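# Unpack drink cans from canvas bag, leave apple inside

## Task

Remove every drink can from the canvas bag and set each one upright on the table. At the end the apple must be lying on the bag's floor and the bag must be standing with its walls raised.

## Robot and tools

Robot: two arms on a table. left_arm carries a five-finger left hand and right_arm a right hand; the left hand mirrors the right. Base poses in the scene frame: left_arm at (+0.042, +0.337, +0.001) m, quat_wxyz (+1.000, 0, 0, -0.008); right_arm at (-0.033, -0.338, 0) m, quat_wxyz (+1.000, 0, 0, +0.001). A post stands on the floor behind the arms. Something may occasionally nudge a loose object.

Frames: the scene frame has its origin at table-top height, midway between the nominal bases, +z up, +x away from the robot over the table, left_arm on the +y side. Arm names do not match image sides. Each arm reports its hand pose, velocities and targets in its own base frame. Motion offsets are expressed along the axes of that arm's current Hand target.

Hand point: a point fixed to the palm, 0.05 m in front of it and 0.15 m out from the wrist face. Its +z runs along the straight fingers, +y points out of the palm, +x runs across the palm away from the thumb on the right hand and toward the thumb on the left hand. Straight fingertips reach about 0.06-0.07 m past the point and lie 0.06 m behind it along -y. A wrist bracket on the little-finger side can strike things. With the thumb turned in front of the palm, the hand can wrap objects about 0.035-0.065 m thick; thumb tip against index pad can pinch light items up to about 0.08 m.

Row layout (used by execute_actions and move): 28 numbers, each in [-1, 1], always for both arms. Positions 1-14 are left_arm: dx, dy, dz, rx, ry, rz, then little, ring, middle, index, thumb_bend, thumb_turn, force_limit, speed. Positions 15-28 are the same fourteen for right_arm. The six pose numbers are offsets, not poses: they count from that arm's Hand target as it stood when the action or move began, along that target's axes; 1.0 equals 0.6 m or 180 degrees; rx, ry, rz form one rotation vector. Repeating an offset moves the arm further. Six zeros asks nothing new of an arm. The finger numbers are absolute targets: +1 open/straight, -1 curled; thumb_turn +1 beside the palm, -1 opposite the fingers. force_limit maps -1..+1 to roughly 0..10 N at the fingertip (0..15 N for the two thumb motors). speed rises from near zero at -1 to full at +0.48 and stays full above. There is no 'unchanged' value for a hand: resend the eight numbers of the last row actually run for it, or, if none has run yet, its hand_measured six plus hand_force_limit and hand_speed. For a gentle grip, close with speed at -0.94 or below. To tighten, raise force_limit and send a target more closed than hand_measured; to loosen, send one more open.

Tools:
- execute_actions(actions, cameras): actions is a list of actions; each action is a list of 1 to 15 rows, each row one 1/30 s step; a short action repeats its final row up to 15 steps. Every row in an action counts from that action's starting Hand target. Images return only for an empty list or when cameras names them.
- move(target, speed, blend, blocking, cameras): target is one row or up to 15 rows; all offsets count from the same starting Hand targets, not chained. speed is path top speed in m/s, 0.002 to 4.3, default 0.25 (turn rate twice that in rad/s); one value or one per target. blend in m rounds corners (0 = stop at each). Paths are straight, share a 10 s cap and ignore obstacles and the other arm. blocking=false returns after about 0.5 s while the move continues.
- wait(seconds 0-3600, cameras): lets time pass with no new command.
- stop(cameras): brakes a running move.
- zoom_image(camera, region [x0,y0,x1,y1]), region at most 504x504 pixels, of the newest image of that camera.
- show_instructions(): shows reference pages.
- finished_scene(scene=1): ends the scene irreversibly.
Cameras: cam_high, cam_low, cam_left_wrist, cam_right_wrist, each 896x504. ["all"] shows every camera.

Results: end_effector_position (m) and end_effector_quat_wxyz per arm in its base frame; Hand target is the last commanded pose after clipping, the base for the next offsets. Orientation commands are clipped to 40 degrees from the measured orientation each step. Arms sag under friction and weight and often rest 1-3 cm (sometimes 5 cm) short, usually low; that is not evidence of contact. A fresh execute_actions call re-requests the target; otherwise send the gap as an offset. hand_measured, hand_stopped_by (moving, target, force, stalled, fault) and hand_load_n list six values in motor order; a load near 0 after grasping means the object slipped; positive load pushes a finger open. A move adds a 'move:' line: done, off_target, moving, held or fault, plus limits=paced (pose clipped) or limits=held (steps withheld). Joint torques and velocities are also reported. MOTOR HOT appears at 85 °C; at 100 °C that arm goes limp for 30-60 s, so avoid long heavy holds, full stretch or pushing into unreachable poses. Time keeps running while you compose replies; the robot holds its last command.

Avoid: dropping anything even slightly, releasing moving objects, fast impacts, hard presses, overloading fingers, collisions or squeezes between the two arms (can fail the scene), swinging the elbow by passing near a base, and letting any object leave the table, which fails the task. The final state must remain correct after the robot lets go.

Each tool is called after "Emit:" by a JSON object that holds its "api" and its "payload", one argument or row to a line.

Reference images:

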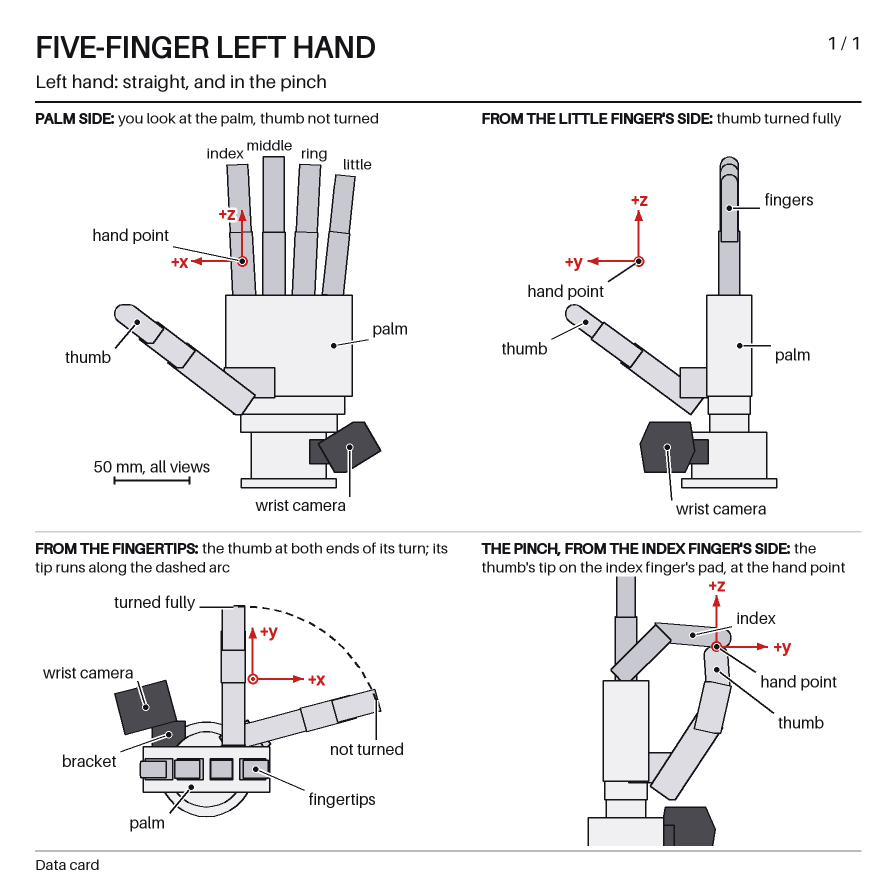

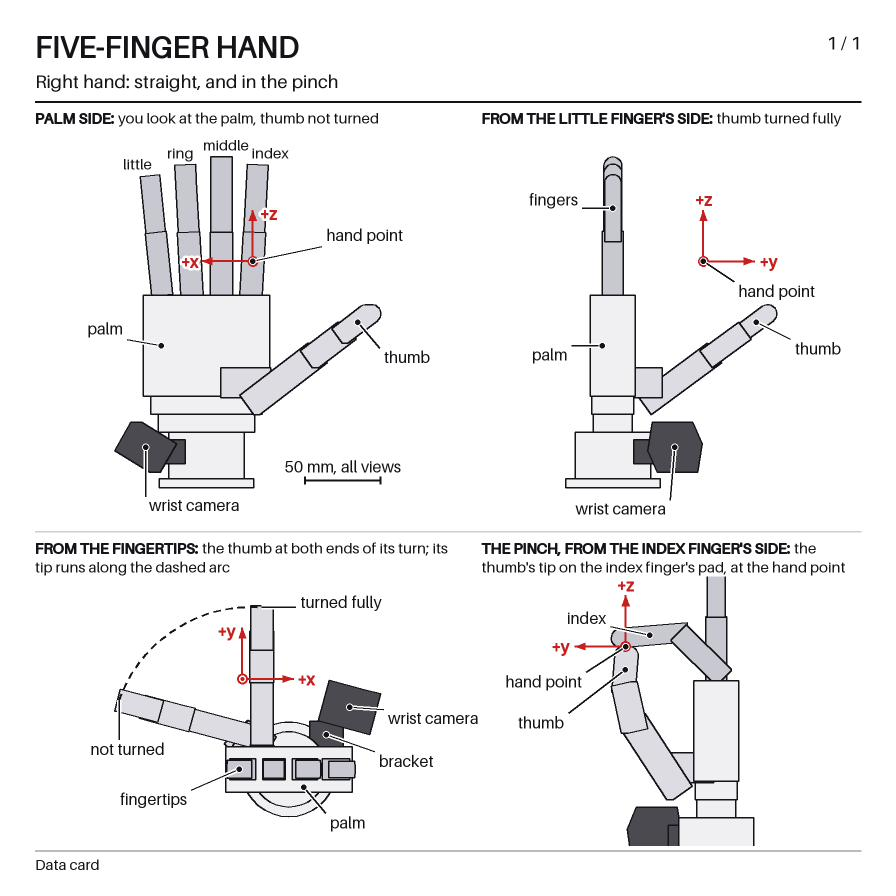

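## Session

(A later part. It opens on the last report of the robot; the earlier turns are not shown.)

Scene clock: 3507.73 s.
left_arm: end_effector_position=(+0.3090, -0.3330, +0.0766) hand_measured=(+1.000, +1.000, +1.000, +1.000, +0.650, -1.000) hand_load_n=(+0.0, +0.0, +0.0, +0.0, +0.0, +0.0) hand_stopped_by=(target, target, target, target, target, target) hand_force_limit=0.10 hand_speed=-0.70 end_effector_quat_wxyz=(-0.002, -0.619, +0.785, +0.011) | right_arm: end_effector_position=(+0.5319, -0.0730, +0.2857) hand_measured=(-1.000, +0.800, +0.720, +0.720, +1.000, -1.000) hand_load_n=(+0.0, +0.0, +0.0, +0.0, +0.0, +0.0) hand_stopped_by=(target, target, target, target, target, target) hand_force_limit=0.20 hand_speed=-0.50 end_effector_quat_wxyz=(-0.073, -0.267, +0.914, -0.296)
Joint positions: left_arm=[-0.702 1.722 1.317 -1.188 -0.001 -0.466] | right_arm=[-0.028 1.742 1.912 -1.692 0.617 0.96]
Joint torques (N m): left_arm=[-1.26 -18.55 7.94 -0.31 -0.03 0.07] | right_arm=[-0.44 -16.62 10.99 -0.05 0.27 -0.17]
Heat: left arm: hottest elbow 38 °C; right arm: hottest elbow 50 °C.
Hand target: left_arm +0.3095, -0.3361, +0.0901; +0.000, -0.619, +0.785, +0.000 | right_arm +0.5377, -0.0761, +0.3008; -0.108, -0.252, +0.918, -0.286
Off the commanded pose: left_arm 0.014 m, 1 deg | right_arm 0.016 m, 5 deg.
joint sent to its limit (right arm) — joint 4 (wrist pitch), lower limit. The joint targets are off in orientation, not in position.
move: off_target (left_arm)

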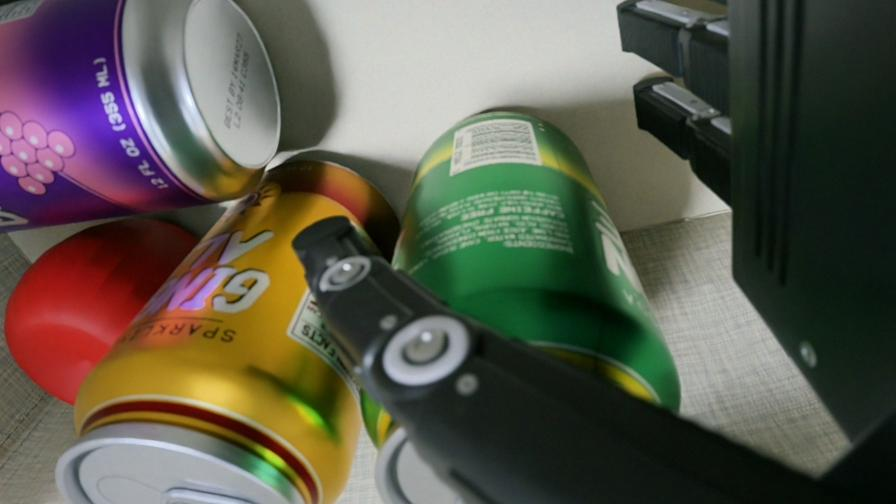

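Emit:
{"api": "move", "payload": {
  "target": [0.0217,0.0128,-0.0232,0,0,0,1,1,1,1,0.65,-1,0.1,-0.7,0,0,0,0,0,0,-1,0.8,0.72,0.72,1,-1,0.2,-0.5],
  "speed": 0.03,
  "cameras": ["cam_left_wrist"]
}}

Emit:
{"api": "zoom_image", "payload": {
  "camera": "cam_left_wrist",
  "region": [100, 60, 600, 504]
}}

Scene clock: 3515.00 s.
left_arm: end_effector_position=(+0.2939, -0.3375, +0.0848) hand_measured=(+1.000, +1.000, +1.000, +1.000, +0.650, -1.000) hand_load_n=(+0.0, +0.0, +0.0, +0.0, +0.0, +0.0) hand_stopped_by=(target, target, target, target, target, target) hand_force_limit=0.10 hand_speed=-0.70 end_effector_quat_wxyz=(-0.003, -0.619, +0.785, +0.021) | right_arm: end_effector_position=(+0.5319, -0.0730, +0.2857) hand_measured=(-1.000, +0.800, +0.720, +0.720, +1.000, -1.000) hand_load_n=(+0.0, +0.0, +0.0, +0.0, +0.0, +0.0) hand_stopped_by=(target, target, target, target, target, target) hand_force_limit=0.20 hand_speed=-0.50 end_effector_quat_wxyz=(-0.073, -0.267, +0.914, -0.296)
Joint positions: left_arm=[-0.729 1.707 1.317 -1.223 -0.001 -0.493] | right_arm=[-0.028 1.742 1.912 -1.692 0.617 0.96]
Joint torques (N m): left_arm=[-1.38 -18.61 9.55 -0.27 -0.01 0.04] | right_arm=[-0.44 -16.73 10.99 -0.03 0.27 -0.17]
Heat: left arm: hottest elbow 38 °C; right arm: hottest elbow 50 °C.
Hand target: left_arm +0.2990, -0.3469, +0.1039; +0.000, -0.619, +0.785, +0.001 | right_arm +0.5377, -0.0761, +0.3008; -0.108, -0.252, +0.918, -0.286
Off the commanded pose: left_arm 0.022 m, 2 deg | right_arm 0.016 m, 5 deg.
joint sent to its limit (right arm) — joint 4 (wrist pitch), lower limit. The joint targets are off in orientation, not in position.
move: off_target (left_arm)

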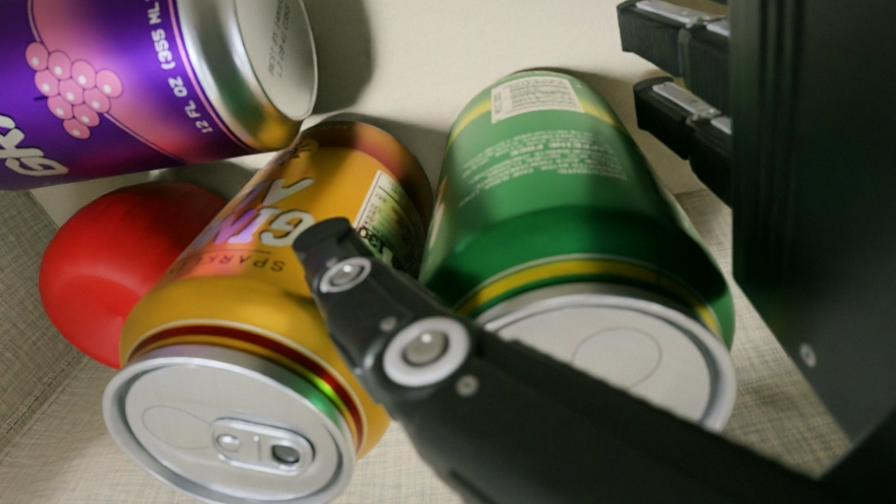

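Scaled by 1.008 from the camera's image (finer frame: 1280x720).

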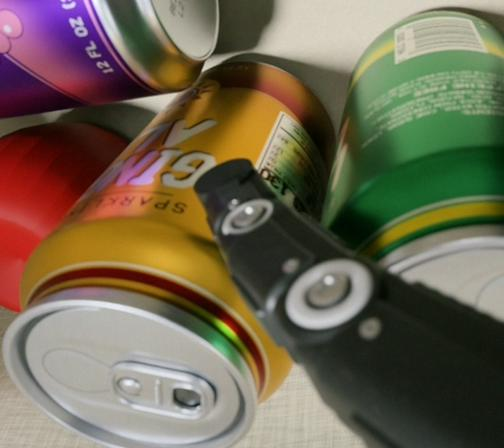

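Emit:
{"api": "move", "payload": {
  "target": [0.0403,-0.0113,0.01,0,0,0,1,1,1,1,0.65,-1,0.1,-0.7,0,0,0,0,0,0,-1,0.8,0.72,0.72,1,-1,0.2,-0.5],
  "speed": 0.03,
  "cameras": ["cam_left_wrist"]
}}

Emit:
{"api": "zoom_image", "payload": {
  "camera": "cam_left_wrist",
  "region": [100, 60, 600, 504]
}}

Scene clock: 3530.93 s.
left_arm: end_effector_position=(+0.2930, -0.3603, +0.0936) hand_measured=(+1.000, +1.000, +1.000, +1.000, +0.650, -1.000) hand_load_n=(+0.0, +0.0, +0.0, +0.0, +0.0, -0.5) hand_stopped_by=(target, target, target, target, target, target) hand_force_limit=0.10 hand_speed=-0.70 end_effector_quat_wxyz=(+0.000, -0.618, +0.786, +0.006) | right_arm: end_effector_position=(+0.5319, -0.0730, +0.2857) hand_measured=(-1.000, +0.800, +0.720, +0.720, +1.000, -1.000) hand_load_n=(+0.0, +0.0, +0.0, +0.0, +0.0, +0.5) hand_stopped_by=(target, target, target, target, target, target) hand_force_limit=0.20 hand_speed=-0.50 end_effector_quat_wxyz=(-0.073, -0.267, +0.914, -0.296)
Joint positions: left_arm=[-0.765 1.713 1.354 -1.223 -0.001 -0.527] | right_arm=[-0.028 1.742 1.912 -1.692 0.617 0.96]
Joint torques (N m): left_arm=[-1.38 -14.51 10.61 -0.31 0 0.04] | right_arm=[-0.38 -16.67 10.99 -0.03 0.27 -0.17]
Heat: left arm: hottest elbow 38 °C; right arm: hottest elbow 50 °C.
Hand target: left_arm +0.3000, -0.3721, +0.0981; +0.000, -0.619, +0.785, +0.000 | right_arm +0.5377, -0.0761, +0.3008; -0.108, -0.252, +0.918, -0.286
Off the commanded pose: left_arm 0.014 m, 1 deg | right_arm 0.016 m, 5 deg.
joint sent to its limit (right arm) — joint 4 (wrist pitch), lower limit. The joint targets are off in orientation, not in position.
move: off_target (left_arm)

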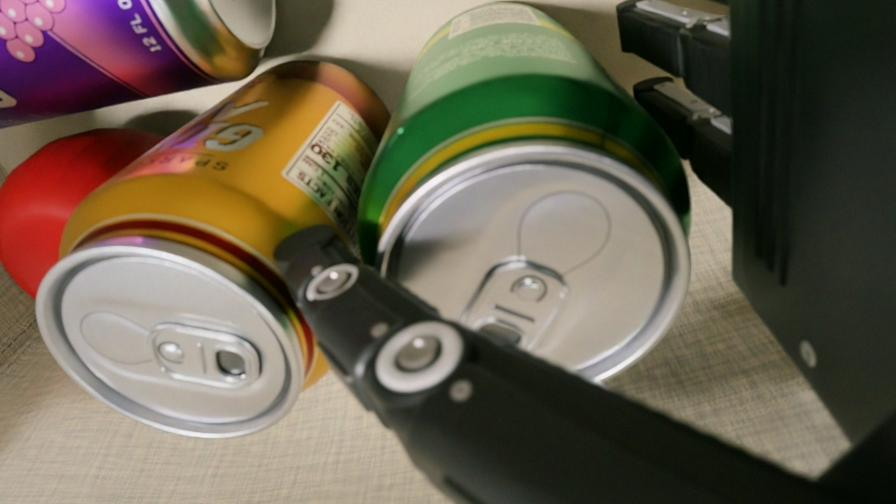

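Scaled by 1.008 from the camera's image (finer frame: 1280x720).

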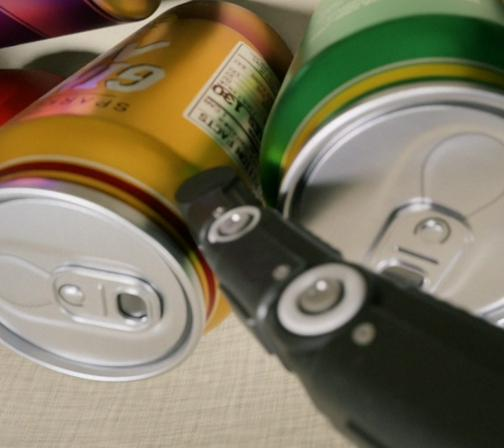

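Emit:
{"api": "move", "payload": {
  "target": [-0.0103,0.0112,0.03,0,0,0,1,1,1,1,0.65,-1,0.1,-0.7,0,0,0,0,0,0,-1,0.8,0.72,0.72,1,-1,0.2,-0.5],
  "speed": 0.03,
  "cameras": ["cam_left_wrist"]
}}

Scene clock: 3545.23 s.
left_arm: end_effector_position=(+0.2941, -0.3620, +0.0900) hand_measured=(+1.000, +1.000, +1.000, +1.000, +0.650, -1.000) hand_load_n=(+0.0, +0.0, +0.0, +0.0, +2.0, -0.5) hand_stopped_by=(target, target, target, target, target, target) hand_force_limit=0.10 hand_speed=-0.70 end_effector_quat_wxyz=(+0.000, -0.618, +0.786, -0.001) | right_arm: end_effector_position=(+0.5319, -0.0730, +0.2857) hand_measured=(-1.000, +0.800, +0.720, +0.720, +1.000, -1.000) hand_load_n=(+0.0, +0.0, +0.0, -0.5, +0.0, +0.0) hand_stopped_by=(target, target, target, target, target, target) hand_force_limit=0.20 hand_speed=-0.50 end_effector_quat_wxyz=(-0.073, -0.267, +0.914, -0.296)
Joint positions: left_arm=[-0.765 1.713 1.345 -1.202 0.001 -0.527] | right_arm=[-0.028 1.742 1.912 -1.692 0.617 0.96]
Joint torques (N m): left_arm=[-0.85 -15.38 6.68 0.87 -0.11 0.07] | right_arm=[-0.44 -16.67 11 -0.05 0.27 -0.17]
Heat: left arm: hottest elbow 40 °C; right arm: hottest elbow 50 °C.
Hand target: left_arm +0.2948, -0.3644, +0.0800; +0.000, -0.619, +0.785, +0.000 | right_arm +0.5377, -0.0761, +0.3008; -0.108, -0.252, +0.918, -0.286
Off the commanded pose: left_arm 0.010 m, 0 deg | right_arm 0.016 m, 5 deg.
joint sent to its limit (right arm) — joint 4 (wrist pitch), lower limit. The joint targets are off in orientation, not in position.
move: done

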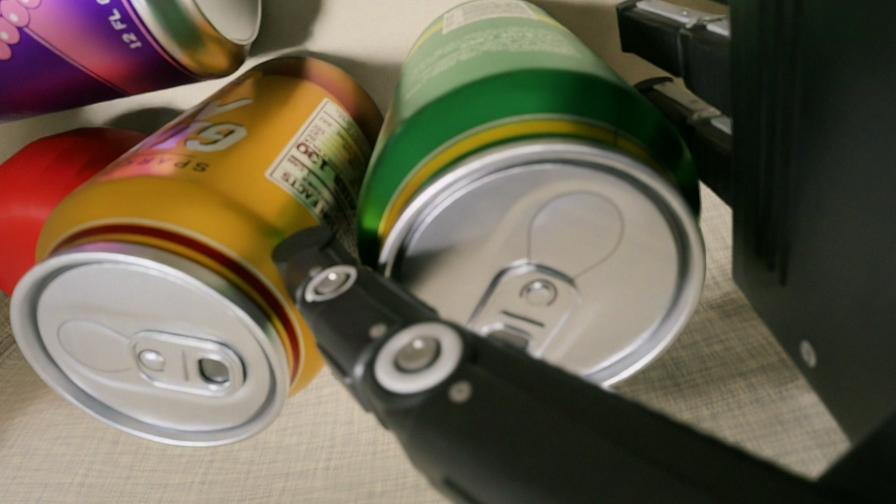

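Emit:
{"api": "move", "payload": {
  "target": [0,0,0,0,0,0,1,1,1,1,0.1,-1,-0.2,-0.85,0,0,0,0,0,0,-1,0.8,0.72,0.72,1,-1,0.2,-0.5],
  "cameras": ["cam_left_wrist"]
}}

Scene clock: 3550.37 s.
left_arm: end_effector_position=(+0.2928, -0.3634, +0.0919) hand_measured=(+1.000, +1.000, +1.000, +1.000, +0.510, -1.000) hand_load_n=(+0.0, +0.0, +0.0, +0.0, +5.5, -0.5) hand_stopped_by=(target, target, target, target, force, target) hand_force_limit=-0.20 hand_speed=-0.85 end_effector_quat_wxyz=(-0.005, -0.618, +0.786, -0.003) | right_arm: end_effector_position=(+0.5319, -0.0730, +0.2857) hand_measured=(-1.000, +0.800, +0.720, +0.720, +1.000, -1.000) hand_load_n=(+0.0, +0.0, +0.0, +0.0, +0.0, +0.0) hand_stopped_by=(target, target, target, target, target, target) hand_force_limit=0.20 hand_speed=-0.50 end_effector_quat_wxyz=(-0.073, -0.267, +0.914, -0.296)
Joint positions: left_arm=[-0.765 1.71 1.345 -1.202 0.01 -0.527] | right_arm=[-0.028 1.742 1.912 -1.692 0.617 0.96]
Joint torques (N m): left_arm=[-0.91 -14.86 6.64 0.73 -0.51 0.05] | right_arm=[-0.44 -16.62 11 -0.03 0.27 -0.16]
Heat: left arm: hottest elbow 40 °C; right arm: hottest elbow 50 °C.
Hand target: left_arm +0.2949, -0.3643, +0.0799; +0.000, -0.619, +0.785, +0.001 | right_arm +0.5377, -0.0761, +0.3008; -0.108, -0.252, +0.918, -0.286
Off the commanded pose: left_arm 0.012 m, 1 deg | right_arm 0.016 m, 5 deg.
joint sent to its limit (right arm) — joint 4 (wrist pitch), lower limit. The joint targets are off in orientation, not in position.
move: done

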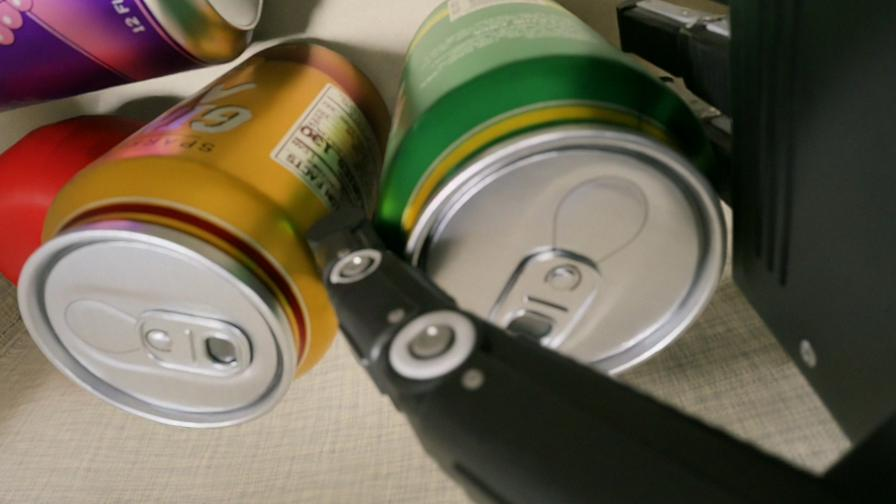

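Emit:
{"api": "move", "payload": {
  "target": [0,0,0,0,0,0,1,1,1,1,0.05,-1,0.4,-0.85,0,0,0,0,0,0,-1,0.8,0.72,0.72,1,-1,0.2,-0.5],
  "cameras": ["cam_left_wrist"]
}}

Scene clock: 3556.23 s.
left_arm: end_effector_position=(+0.2920, -0.3641, +0.0931) hand_measured=(+1.000, +1.000, +1.000, +1.000, +0.402, -1.000) hand_load_n=(+0.0, +0.0, +0.0, +0.0, +10.5, +0.0) hand_stopped_by=(target, target, target, target, force, target) hand_force_limit=0.40 hand_speed=-0.85 end_effector_quat_wxyz=(-0.005, -0.617, +0.787, -0.004) | right_arm: end_effector_position=(+0.5319, -0.0730, +0.2857) hand_measured=(-1.000, +0.800, +0.720, +0.720, +1.000, -1.000) hand_load_n=(+0.0, -0.5, +0.0, +0.0, +0.0, +0.0) hand_stopped_by=(target, target, target, target, target, target) hand_force_limit=0.20 hand_speed=-0.50 end_effector_quat_wxyz=(-0.073, -0.267, +0.914, -0.296)
Joint positions: left_arm=[-0.767 1.708 1.345 -1.202 0.01 -0.526] | right_arm=[-0.028 1.742 1.912 -1.692 0.617 0.96]
Joint torques (N m): left_arm=[-1.14 -15.33 6.61 0.88 -0.49 0.06] | right_arm=[-0.5 -16.73 11 -0.06 0.27 -0.17]
Heat: left arm: hottest elbow 39 °C; right arm: hottest elbow 50 °C.
Hand target: left_arm +0.2948, -0.3644, +0.0800; +0.000, -0.619, +0.785, +0.000 | right_arm +0.5377, -0.0761, +0.3008; -0.108, -0.252, +0.918, -0.286
Off the commanded pose: left_arm 0.013 m, 1 deg | right_arm 0.016 m, 5 deg.
joint sent to its limit (right arm) — joint 4 (wrist pitch), lower limit. The joint targets are off in orientation, not in position.
move: done

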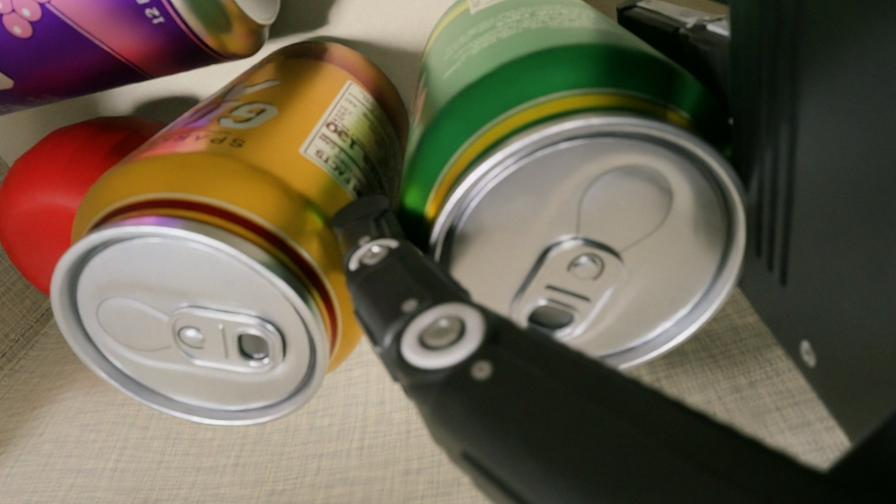

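Emit:
{"api": "move", "payload": {
  "target": [0,0,0,0,0,0,1,1,1,1,-0.05,-1,0.7,-0.85,0,0,0,0,0,0,-1,0.8,0.72,0.72,1,-1,0.2,-0.5],
  "cameras": ["cam_left_wrist","cam_high"]
}}

Emit:
{"api": "zoom_image", "payload": {
  "camera": "cam_high",
  "region": [360, 150, 440, 230]
}}

Scene clock: 3571.00 s.
left_arm: end_effector_position=(+0.2920, -0.3641, +0.0931) hand_measured=(+1.000, +1.000, +1.000, +1.000, +0.394, -1.000) hand_load_n=(+0.0, +0.0, +0.0, +0.0, +13.0, -0.5) hand_stopped_by=(target, target, target, target, force, target) hand_force_limit=0.70 hand_speed=-0.85 end_effector_quat_wxyz=(-0.005, -0.617, +0.787, -0.004) | right_arm: end_effector_position=(+0.5319, -0.0730, +0.2857) hand_measured=(-1.000, +0.800, +0.720, +0.720, +1.000, -1.000) hand_load_n=(+0.0, +0.0, +0.0, +0.0, +0.0, +0.0) hand_stopped_by=(target, target, target, target, target, target) hand_force_limit=0.20 hand_speed=-0.50 end_effector_quat_wxyz=(-0.073, -0.267, +0.914, -0.296)
Joint positions: left_arm=[-0.767 1.708 1.345 -1.202 0.01 -0.526] | right_arm=[-0.028 1.742 1.912 -1.692 0.617 0.96]
Joint torques (N m): left_arm=[-1.14 -14.62 6.75 0.85 -0.5 0.06] | right_arm=[-0.44 -16.62 10.97 -0.05 0.27 -0.17]
Heat: left arm: hottest elbow 38 °C; right arm: hottest elbow 50 °C.
Hand target: left_arm +0.2948, -0.3644, +0.0800; +0.000, -0.619, +0.785, +0.000 | right_arm +0.5377, -0.0761, +0.3008; -0.108, -0.252, +0.918, -0.286
Off the commanded pose: left_arm 0.013 m, 1 deg | right_arm 0.016 m, 5 deg.
joint sent to its limit (right arm) — joint 4 (wrist pitch), lower limit. The joint targets are off in orientation, not in position.
move: done
Images, in order (width x height): cam_high 896x504, cam_left_wrist 896x504.

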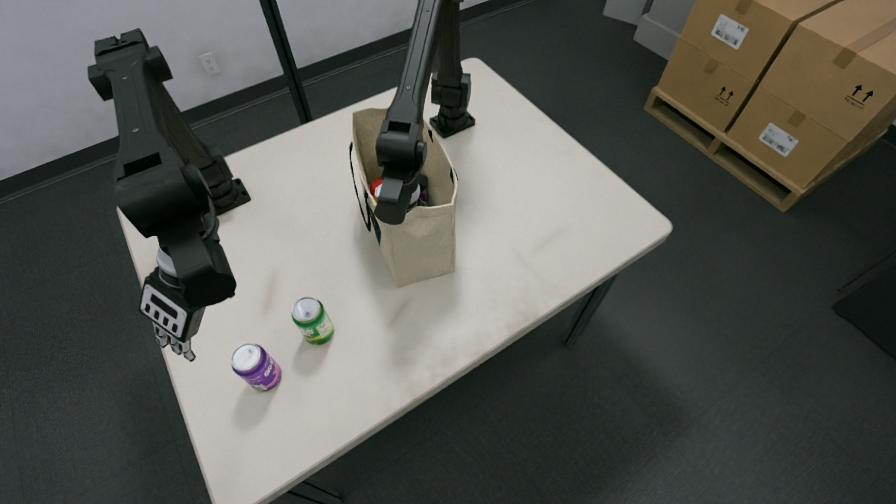

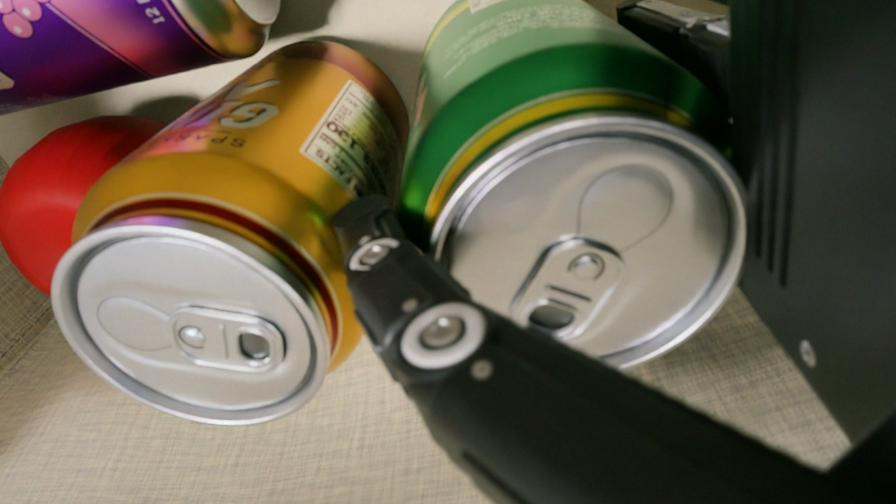

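Scaled by 6.300 from the camera's image (finer frame: 1280x720).

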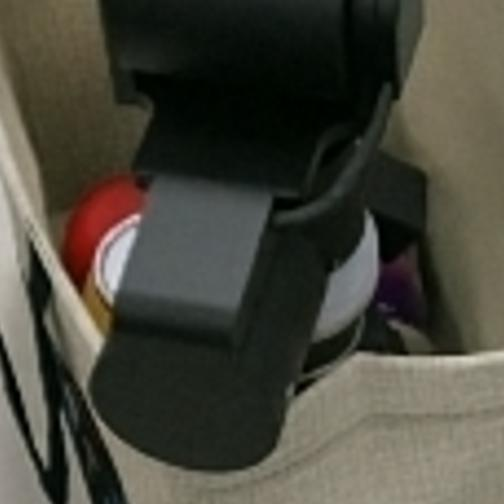

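Emit:
{"api": "move", "payload": {
  "target": [0.0103,-0.0115,-0.075,0,0,0,1,1,1,1,-0.05,-1,0.7,-0.85,0,0,0,0,0,0,-1,0.8,0.72,0.72,1,-1,0.2,-0.5],
  "speed": 0.04,
  "cameras": ["cam_left_wrist"]
}}

Scene clock: 3580.70 s.
left_arm: end_effector_position=(+0.2919, -0.3618, +0.1135) hand_measured=(+1.000, +1.000, +1.000, +1.000, +0.392, -1.000) hand_load_n=(+0.0, +0.0, +0.0, +0.0, +0.0, +0.0) hand_stopped_by=(target, target, target, target, force, target) hand_force_limit=0.70 hand_speed=-0.85 end_effector_quat_wxyz=(-0.003, -0.618, +0.786, +0.013) | right_arm: end_effector_position=(+0.5319, -0.0730, +0.2857) hand_measured=(-1.000, +0.800, +0.720, +0.720, +1.000, -1.000) hand_load_n=(+0.0, +0.0, +0.0, +0.0, +0.0, +0.0) hand_stopped_by=(target, target, target, target, target, target) hand_force_limit=0.20 hand_speed=-0.50 end_effector_quat_wxyz=(-0.073, -0.267, +0.914, -0.296)
Joint positions: left_arm=[-0.767 1.708 1.399 -1.289 0.001 -0.53] | right_arm=[-0.028 1.742 1.912 -1.692 0.617 0.96]
Joint torques (N m): left_arm=[-1.08 -16.15 10.76 -0.29 -0.13 0.05] | right_arm=[-0.44 -16.67 10.99 -0.03 0.27 -0.16]
Heat: left arm: hottest elbow 38 °C; right arm: hottest elbow 50 °C.
Hand target: left_arm +0.3001, -0.3720, +0.1250; +0.000, -0.619, +0.785, +0.000 | right_arm +0.5377, -0.0761, +0.3008; -0.108, -0.252, +0.918, -0.286
Off the commanded pose: left_arm 0.017 m, 1 deg | right_arm 0.016 m, 5 deg.
joint sent to its limit (right arm) — joint 4 (wrist pitch), lower limit. The joint targets are off in orientation, not in position.
move: off_target (left_arm)

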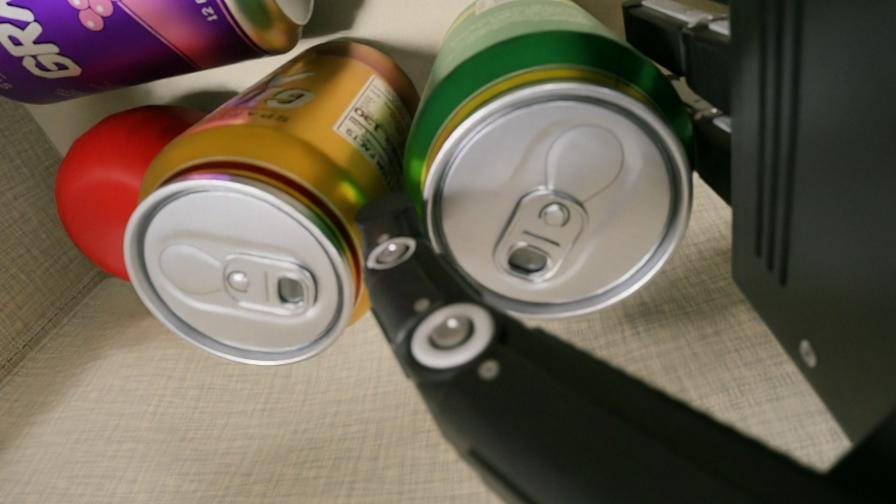

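Emit:
{"api": "move", "payload": {
  "target": [
    [0,0,0,0,0,0,1,1,1,1,0.7,-1,0.1,-0.6,0,0,0,0,0,0,-1,0.8,0.72,0.72,1,-1,0.2,-0.5],
    [-0.0085,0.0155,0.09,0,0,0,1,1,1,1,0.7,-1,0.1,-0.6,0,0,0,0,0,0,-1,0.8,0.72,0.72,1,-1,0.2,-0.5]
  ],
  "speed": 0.03,
  "cameras": ["cam_left_wrist"]
}}

Scene clock: 3614.13 s.
left_arm: end_effector_position=(+0.2960, -0.3658, +0.0873) hand_measured=(+1.000, +1.000, +1.000, +1.000, +0.700, -1.000) hand_load_n=(+0.0, +0.0, +0.0, +0.0, +0.5, -0.5) hand_stopped_by=(target, target, target, target, target, target) hand_force_limit=0.10 hand_speed=-0.60 end_effector_quat_wxyz=(+0.001, -0.619, +0.785, -0.013) | right_arm: end_effector_position=(+0.5319, -0.0730, +0.2857) hand_measured=(-1.000, +0.800, +0.720, +0.720, +1.000, -1.000) hand_load_n=(+0.0, +0.0, +0.0, +0.0, -0.5, +0.0) hand_stopped_by=(target, target, target, target, target, target) hand_force_limit=0.20 hand_speed=-0.50 end_effector_quat_wxyz=(-0.073, -0.267, +0.914, -0.296)
Joint positions: left_arm=[-0.767 1.708 1.332 -1.168 0.001 -0.532] | right_arm=[-0.028 1.742 1.912 -1.692 0.617 0.96]
Joint torques (N m): left_arm=[-0.56 -14.04 6.24 0.51 -0.11 0.07] | right_arm=[-0.44 -16.62 11 -0.05 0.27 -0.17]
Heat: left arm: hottest elbow 39 °C; right arm: hottest elbow 50 °C.
Hand target: left_arm +0.2923, -0.3649, +0.0711; +0.000, -0.619, +0.785, +0.000 | right_arm +0.5377, -0.0761, +0.3008; -0.108, -0.252, +0.918, -0.286
Off the commanded pose: left_arm 0.017 m, 2 deg | right_arm 0.016 m, 5 deg.
joint sent to its limit (right arm) — joint 4 (wrist pitch), lower limit. The joint targets are off in orientation, not in position.
move: off_target (left_arm)

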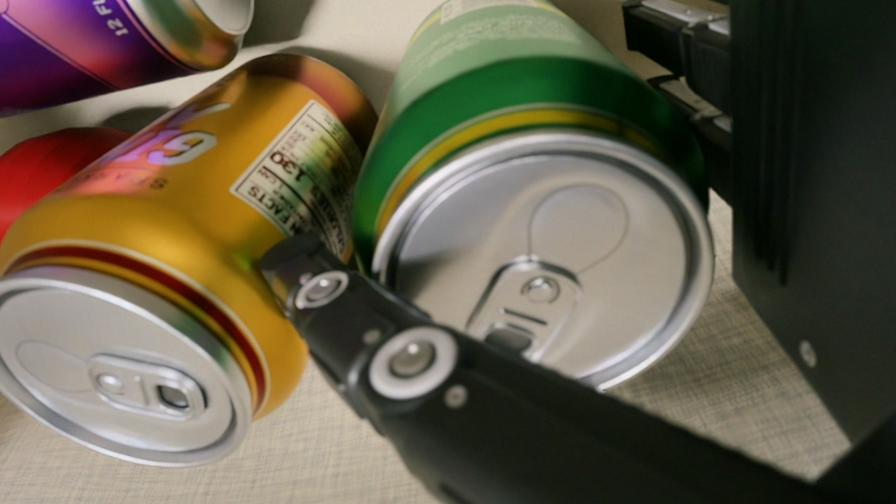

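Emit:
{"api": "execute_actions", "payload": {
  "actions": []
}}

Scene clock: 3675.83 s.
left_arm: end_effector_position=(+0.2960, -0.3658, +0.0873) hand_measured=(+1.000, +1.000, +1.000, +1.000, +0.700, -1.000) hand_load_n=(+0.0, +0.0, +0.0, +0.0, +0.5, -0.5) hand_stopped_by=(target, target, target, target, target, target) hand_force_limit=0.10 hand_speed=-0.60 end_effector_quat_wxyz=(+0.001, -0.619, +0.785, -0.013) | right_arm: end_effector_position=(+0.5319, -0.0730, +0.2857) hand_measured=(-1.000, +0.800, +0.720, +0.720, +1.000, -1.000) hand_load_n=(+0.0, +0.0, +0.0, +0.0, +0.0, +0.0) hand_stopped_by=(target, target, target, target, target, target) hand_force_limit=0.20 hand_speed=-0.50 end_effector_quat_wxyz=(-0.073, -0.267, +0.914, -0.296)
Joint positions: left_arm=[-0.767 1.708 1.332 -1.168 0.001 -0.532] | right_arm=[-0.028 1.742 1.912 -1.692 0.617 0.96]
Joint velocities: within noise
Joint torques (N m): left_arm=[-0.85 -14.33 6.19 0.49 -0.11 0.06] | right_arm=[-0.38 -16.62 11 -0.05 0.27 -0.17]
Heat: left arm: hottest elbow 37 °C; right arm: hottest elbow 50 °C.
Hand target: left_arm +0.2923, -0.3649, +0.0711; +0.000, -0.619, +0.785, +0.000 | right_arm +0.5377, -0.0761, +0.3008; -0.108, -0.252, +0.918, -0.286
Off the commanded pose: left_arm 0.017 m, 2 deg | right_arm 0.016 m, 5 deg.

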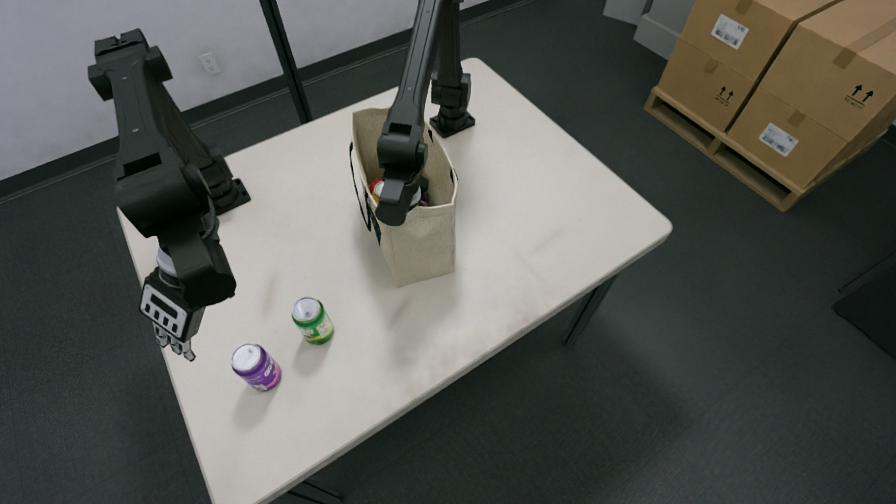

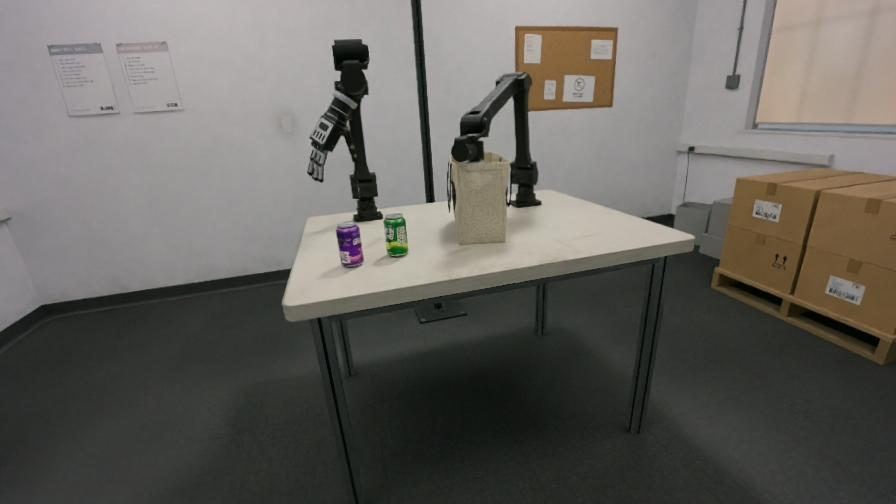

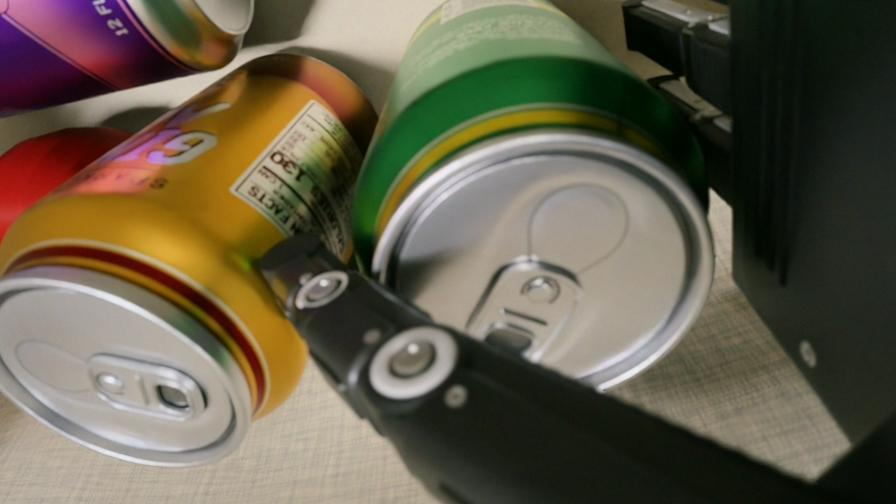

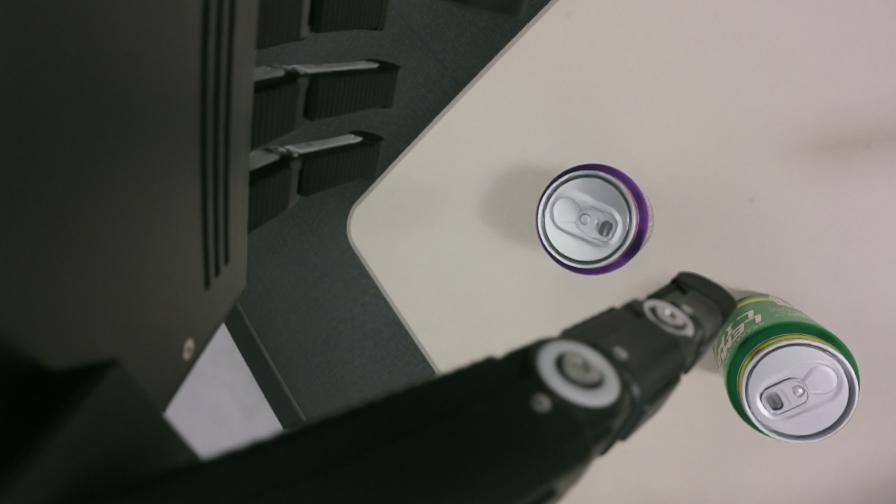

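Emit:
{"api": "move", "payload": {
  "target": [0,0.0083,0.0185,0,0,0,1,1,1,1,0.7,-1,0.1,-0.6,0,0,0,0,0,0,-1,0.8,0.72,0.72,1,-1,0.2,-0.5],
  "speed": 0.06,
  "cameras": ["cam_left_wrist"]
}}

Scene clock: 3691.17 s.
left_arm: end_effector_position=(+0.2935, -0.3650, +0.0803) hand_measured=(+1.000, +1.000, +1.000, +1.000, +0.702, -1.000) hand_load_n=(+0.0, +0.5, +0.0, +0.0, +4.5, +0.0) hand_stopped_by=(target, target, target, target, target, target) hand_force_limit=0.10 hand_speed=-0.60 end_effector_quat_wxyz=(+0.000, -0.620, +0.785, -0.017) | right_arm: end_effector_position=(+0.5319, -0.0730, +0.2857) hand_measured=(-1.000, +0.800, +0.720, +0.720, +1.000, -1.000) hand_load_n=(+0.0, +0.0, +0.0, +0.0, +0.0, +0.0) hand_stopped_by=(target, target, target, target, target, target) hand_force_limit=0.20 hand_speed=-0.50 end_effector_quat_wxyz=(-0.073, -0.267, +0.914, -0.296)
Joint positions: left_arm=[-0.769 1.704 1.307 -1.14 0.004 -0.535] | right_arm=[-0.028 1.742 1.912 -1.692 0.617 0.96]
Joint torques (N m): left_arm=[-1.2 -13.68 5.83 0.55 -0.25 0.03] | right_arm=[-0.44 -16.56 10.99 -0.06 0.27 -0.17]
Heat: left arm: hottest elbow 36 °C; right arm: hottest elbow 50 °C.
Hand target: left_arm +0.2875, -0.3637, +0.0598; +0.000, -0.619, +0.785, +0.000 | right_arm +0.5377, -0.0761, +0.3008; -0.108, -0.252, +0.918, -0.286
Off the commanded pose: left_arm 0.021 m, 2 deg | right_arm 0.016 m, 5 deg.
joint sent to its limit (right arm) — joint 4 (wrist pitch), lower limit. The joint targets are off in orientation, not in position.
move: off_target (left_arm)

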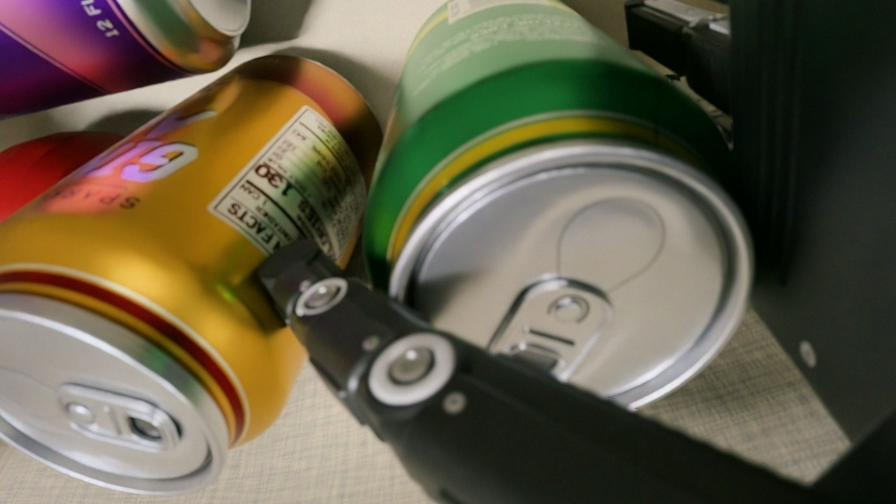

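Emit:
{"api": "move", "payload": {
  "target": [0,0,0,0,0,0,1,1,1,1,0.25,-1,0.1,-0.85,0,0,0,0,0,0,-1,0.8,0.72,0.72,1,-1,0.2,-0.5],
  "speed": 0.06,
  "cameras": ["cam_left_wrist"]
}}

Scene clock: 3698.57 s.
left_arm: end_effector_position=(+0.2934, -0.3651, +0.0805) hand_measured=(+1.000, +1.000, +1.000, +1.000, +0.670, -1.000) hand_load_n=(+0.0, +0.0, +0.0, +0.0, +8.0, +0.0) hand_stopped_by=(target, target, target, target, force, target) hand_force_limit=0.10 hand_speed=-0.85 end_effector_quat_wxyz=(+0.000, -0.620, +0.785, -0.017) | right_arm: end_effector_position=(+0.5319, -0.0730, +0.2857) hand_measured=(-1.000, +0.800, +0.720, +0.720, +1.000, -1.000) hand_load_n=(+0.0, +0.0, +0.0, +0.0, +0.0, +0.0) hand_stopped_by=(target, target, target, target, target, target) hand_force_limit=0.20 hand_speed=-0.50 end_effector_quat_wxyz=(-0.073, -0.267, +0.914, -0.296)
Joint positions: left_arm=[-0.769 1.703 1.307 -1.14 0.004 -0.535] | right_arm=[-0.028 1.742 1.912 -1.692 0.617 0.96]
Joint torques (N m): left_arm=[-1.38 -13.45 5.82 0.61 -0.27 0.05] | right_arm=[-0.38 -16.67 10.99 -0.05 0.26 -0.16]
Heat: left arm: hottest elbow 36 °C; right arm: hottest elbow 50 °C.
Hand target: left_arm +0.2875, -0.3637, +0.0599; +0.000, -0.619, +0.785, +0.000 | right_arm +0.5377, -0.0761, +0.3008; -0.108, -0.252, +0.918, -0.286
Off the commanded pose: left_arm 0.021 m, 2 deg | right_arm 0.016 m, 5 deg.
joint sent to its limit (right arm) — joint 4 (wrist pitch), lower limit. The joint targets are off in orientation, not in position.
move: done

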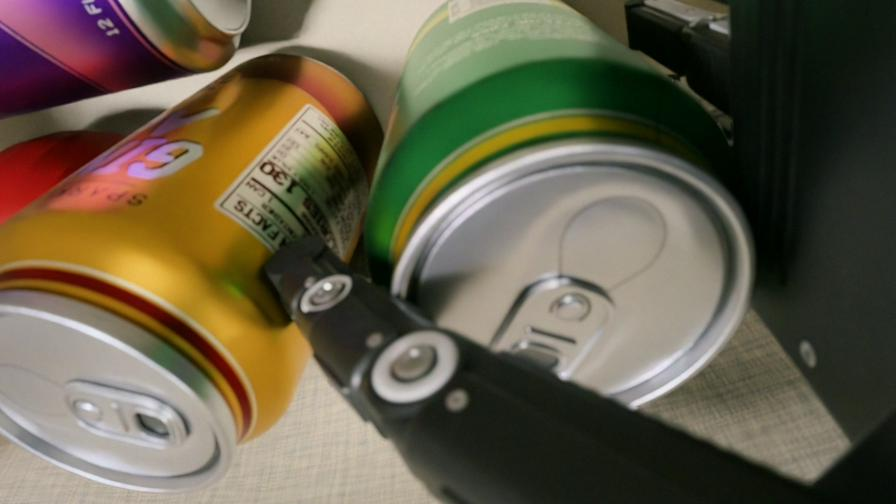

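Emit:
{"api": "move", "payload": {
  "target": [0,0,0,0,0,0,1,1,1,1,0.1,-1,0.7,-0.85,0,0,0,0,0,0,-1,0.8,0.72,0.72,1,-1,0.2,-0.5],
  "speed": 0.06,
  "cameras": ["cam_left_wrist"]
}}

Emit:
{"api": "zoom_image", "payload": {
  "camera": "cam_left_wrist",
  "region": [250, 100, 754, 500]
}}

Scene clock: 3706.53 s.
left_arm: end_effector_position=(+0.2935, -0.3654, +0.0832) hand_measured=(+1.000, +1.000, +1.000, +1.000, +0.546, -1.000) hand_load_n=(+0.0, +0.0, +0.0, +0.0, +11.5, +0.0) hand_stopped_by=(target, target, target, target, force, target) hand_force_limit=0.70 hand_speed=-0.85 end_effector_quat_wxyz=(+0.000, -0.620, +0.785, -0.020) | right_arm: end_effector_position=(+0.5319, -0.0730, +0.2857) hand_measured=(-1.000, +0.800, +0.720, +0.720, +1.000, -1.000) hand_load_n=(+0.0, +0.0, +0.0, +0.0, +0.0, +0.0) hand_stopped_by=(target, target, target, target, target, target) hand_force_limit=0.20 hand_speed=-0.50 end_effector_quat_wxyz=(-0.073, -0.267, +0.914, -0.296)
Joint positions: left_arm=[-0.769 1.697 1.307 -1.14 0.005 -0.535] | right_arm=[-0.028 1.742 1.912 -1.692 0.617 0.96]
Joint torques (N m): left_arm=[-1.49 -12.81 5.78 0.64 -0.31 0.04] | right_arm=[-0.44 -16.67 10.99 -0.05 0.27 -0.17]
Heat: left arm: hottest elbow 36 °C; right arm: hottest elbow 50 °C.
Hand target: left_arm +0.2875, -0.3637, +0.0598; +0.000, -0.619, +0.785, +0.000 | right_arm +0.5377, -0.0761, +0.3008; -0.108, -0.252, +0.918, -0.286
Off the commanded pose: left_arm 0.024 m, 2 deg | right_arm 0.016 m, 5 deg.
joint sent to its limit (right arm) — joint 4 (wrist pitch), lower limit. The joint targets are off in orientation, not in position.
move: done

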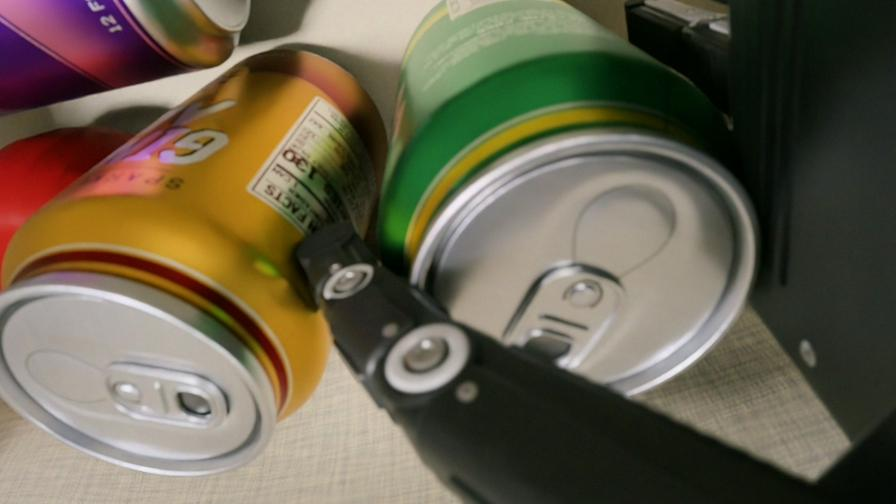

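Scaled by 1.000.

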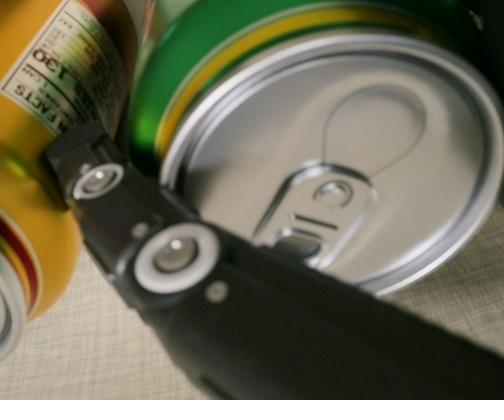

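Emit:
{"api": "move", "payload": {
  "target": [0,0,-0.075,0,0,0,1,1,1,1,0.1,-1,0.7,-0.85,0,0,0,0,0,0,-1,0.8,0.72,0.72,1,-1,0.2,-0.5],
  "speed": 0.04,
  "cameras": ["cam_left_wrist"]
}}

Scene clock: 3714.97 s.
left_arm: end_effector_position=(+0.2855, -0.3572, +0.0927) hand_measured=(+1.000, +1.000, +1.000, +1.000, +0.544, -1.000) hand_load_n=(+0.0, +0.0, -0.5, +0.0, +0.0, +0.5) hand_stopped_by=(target, target, target, target, force, target) hand_force_limit=0.70 hand_speed=-0.85 end_effector_quat_wxyz=(-0.001, -0.622, +0.783, +0.006) | right_arm: end_effector_position=(+0.5319, -0.0730, +0.2857) hand_measured=(-1.000, +0.800, +0.720, +0.720, +1.000, -1.000) hand_load_n=(+0.0, +0.0, +0.0, +0.0, +0.0, +0.5) hand_stopped_by=(target, target, target, target, target, target) hand_force_limit=0.20 hand_speed=-0.50 end_effector_quat_wxyz=(-0.073, -0.267, +0.914, -0.296)
Joint positions: left_arm=[-0.769 1.696 1.328 -1.216 0.001 -0.541] | right_arm=[-0.028 1.742 1.912 -1.692 0.617 0.96]
Joint torques (N m): left_arm=[-1.49 -16.91 9.8 -0.59 -0.13 0.13] | right_arm=[-0.44 -16.67 11 -0.03 0.27 -0.17]
Heat: left arm: hottest elbow 36 °C; right arm: hottest elbow 50 °C.
Hand target: left_arm +0.2876, -0.3637, +0.1050; +0.000, -0.619, +0.785, +0.000 | right_arm +0.5377, -0.0761, +0.3008; -0.108, -0.252, +0.918, -0.286
Off the commanded pose: left_arm 0.014 m, 1 deg | right_arm 0.016 m, 5 deg.
joint sent to its limit (right arm) — joint 4 (wrist pitch), lower limit. The joint targets are off in orientation, not in position.
move: off_target (left_arm)

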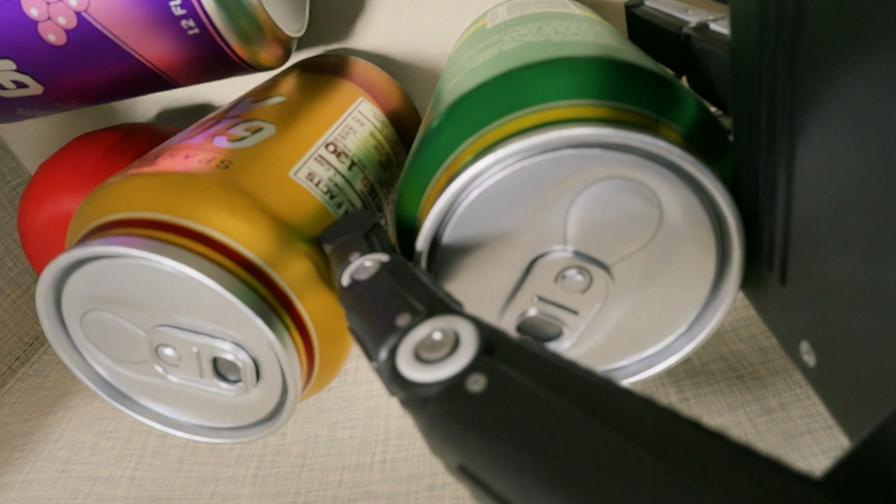

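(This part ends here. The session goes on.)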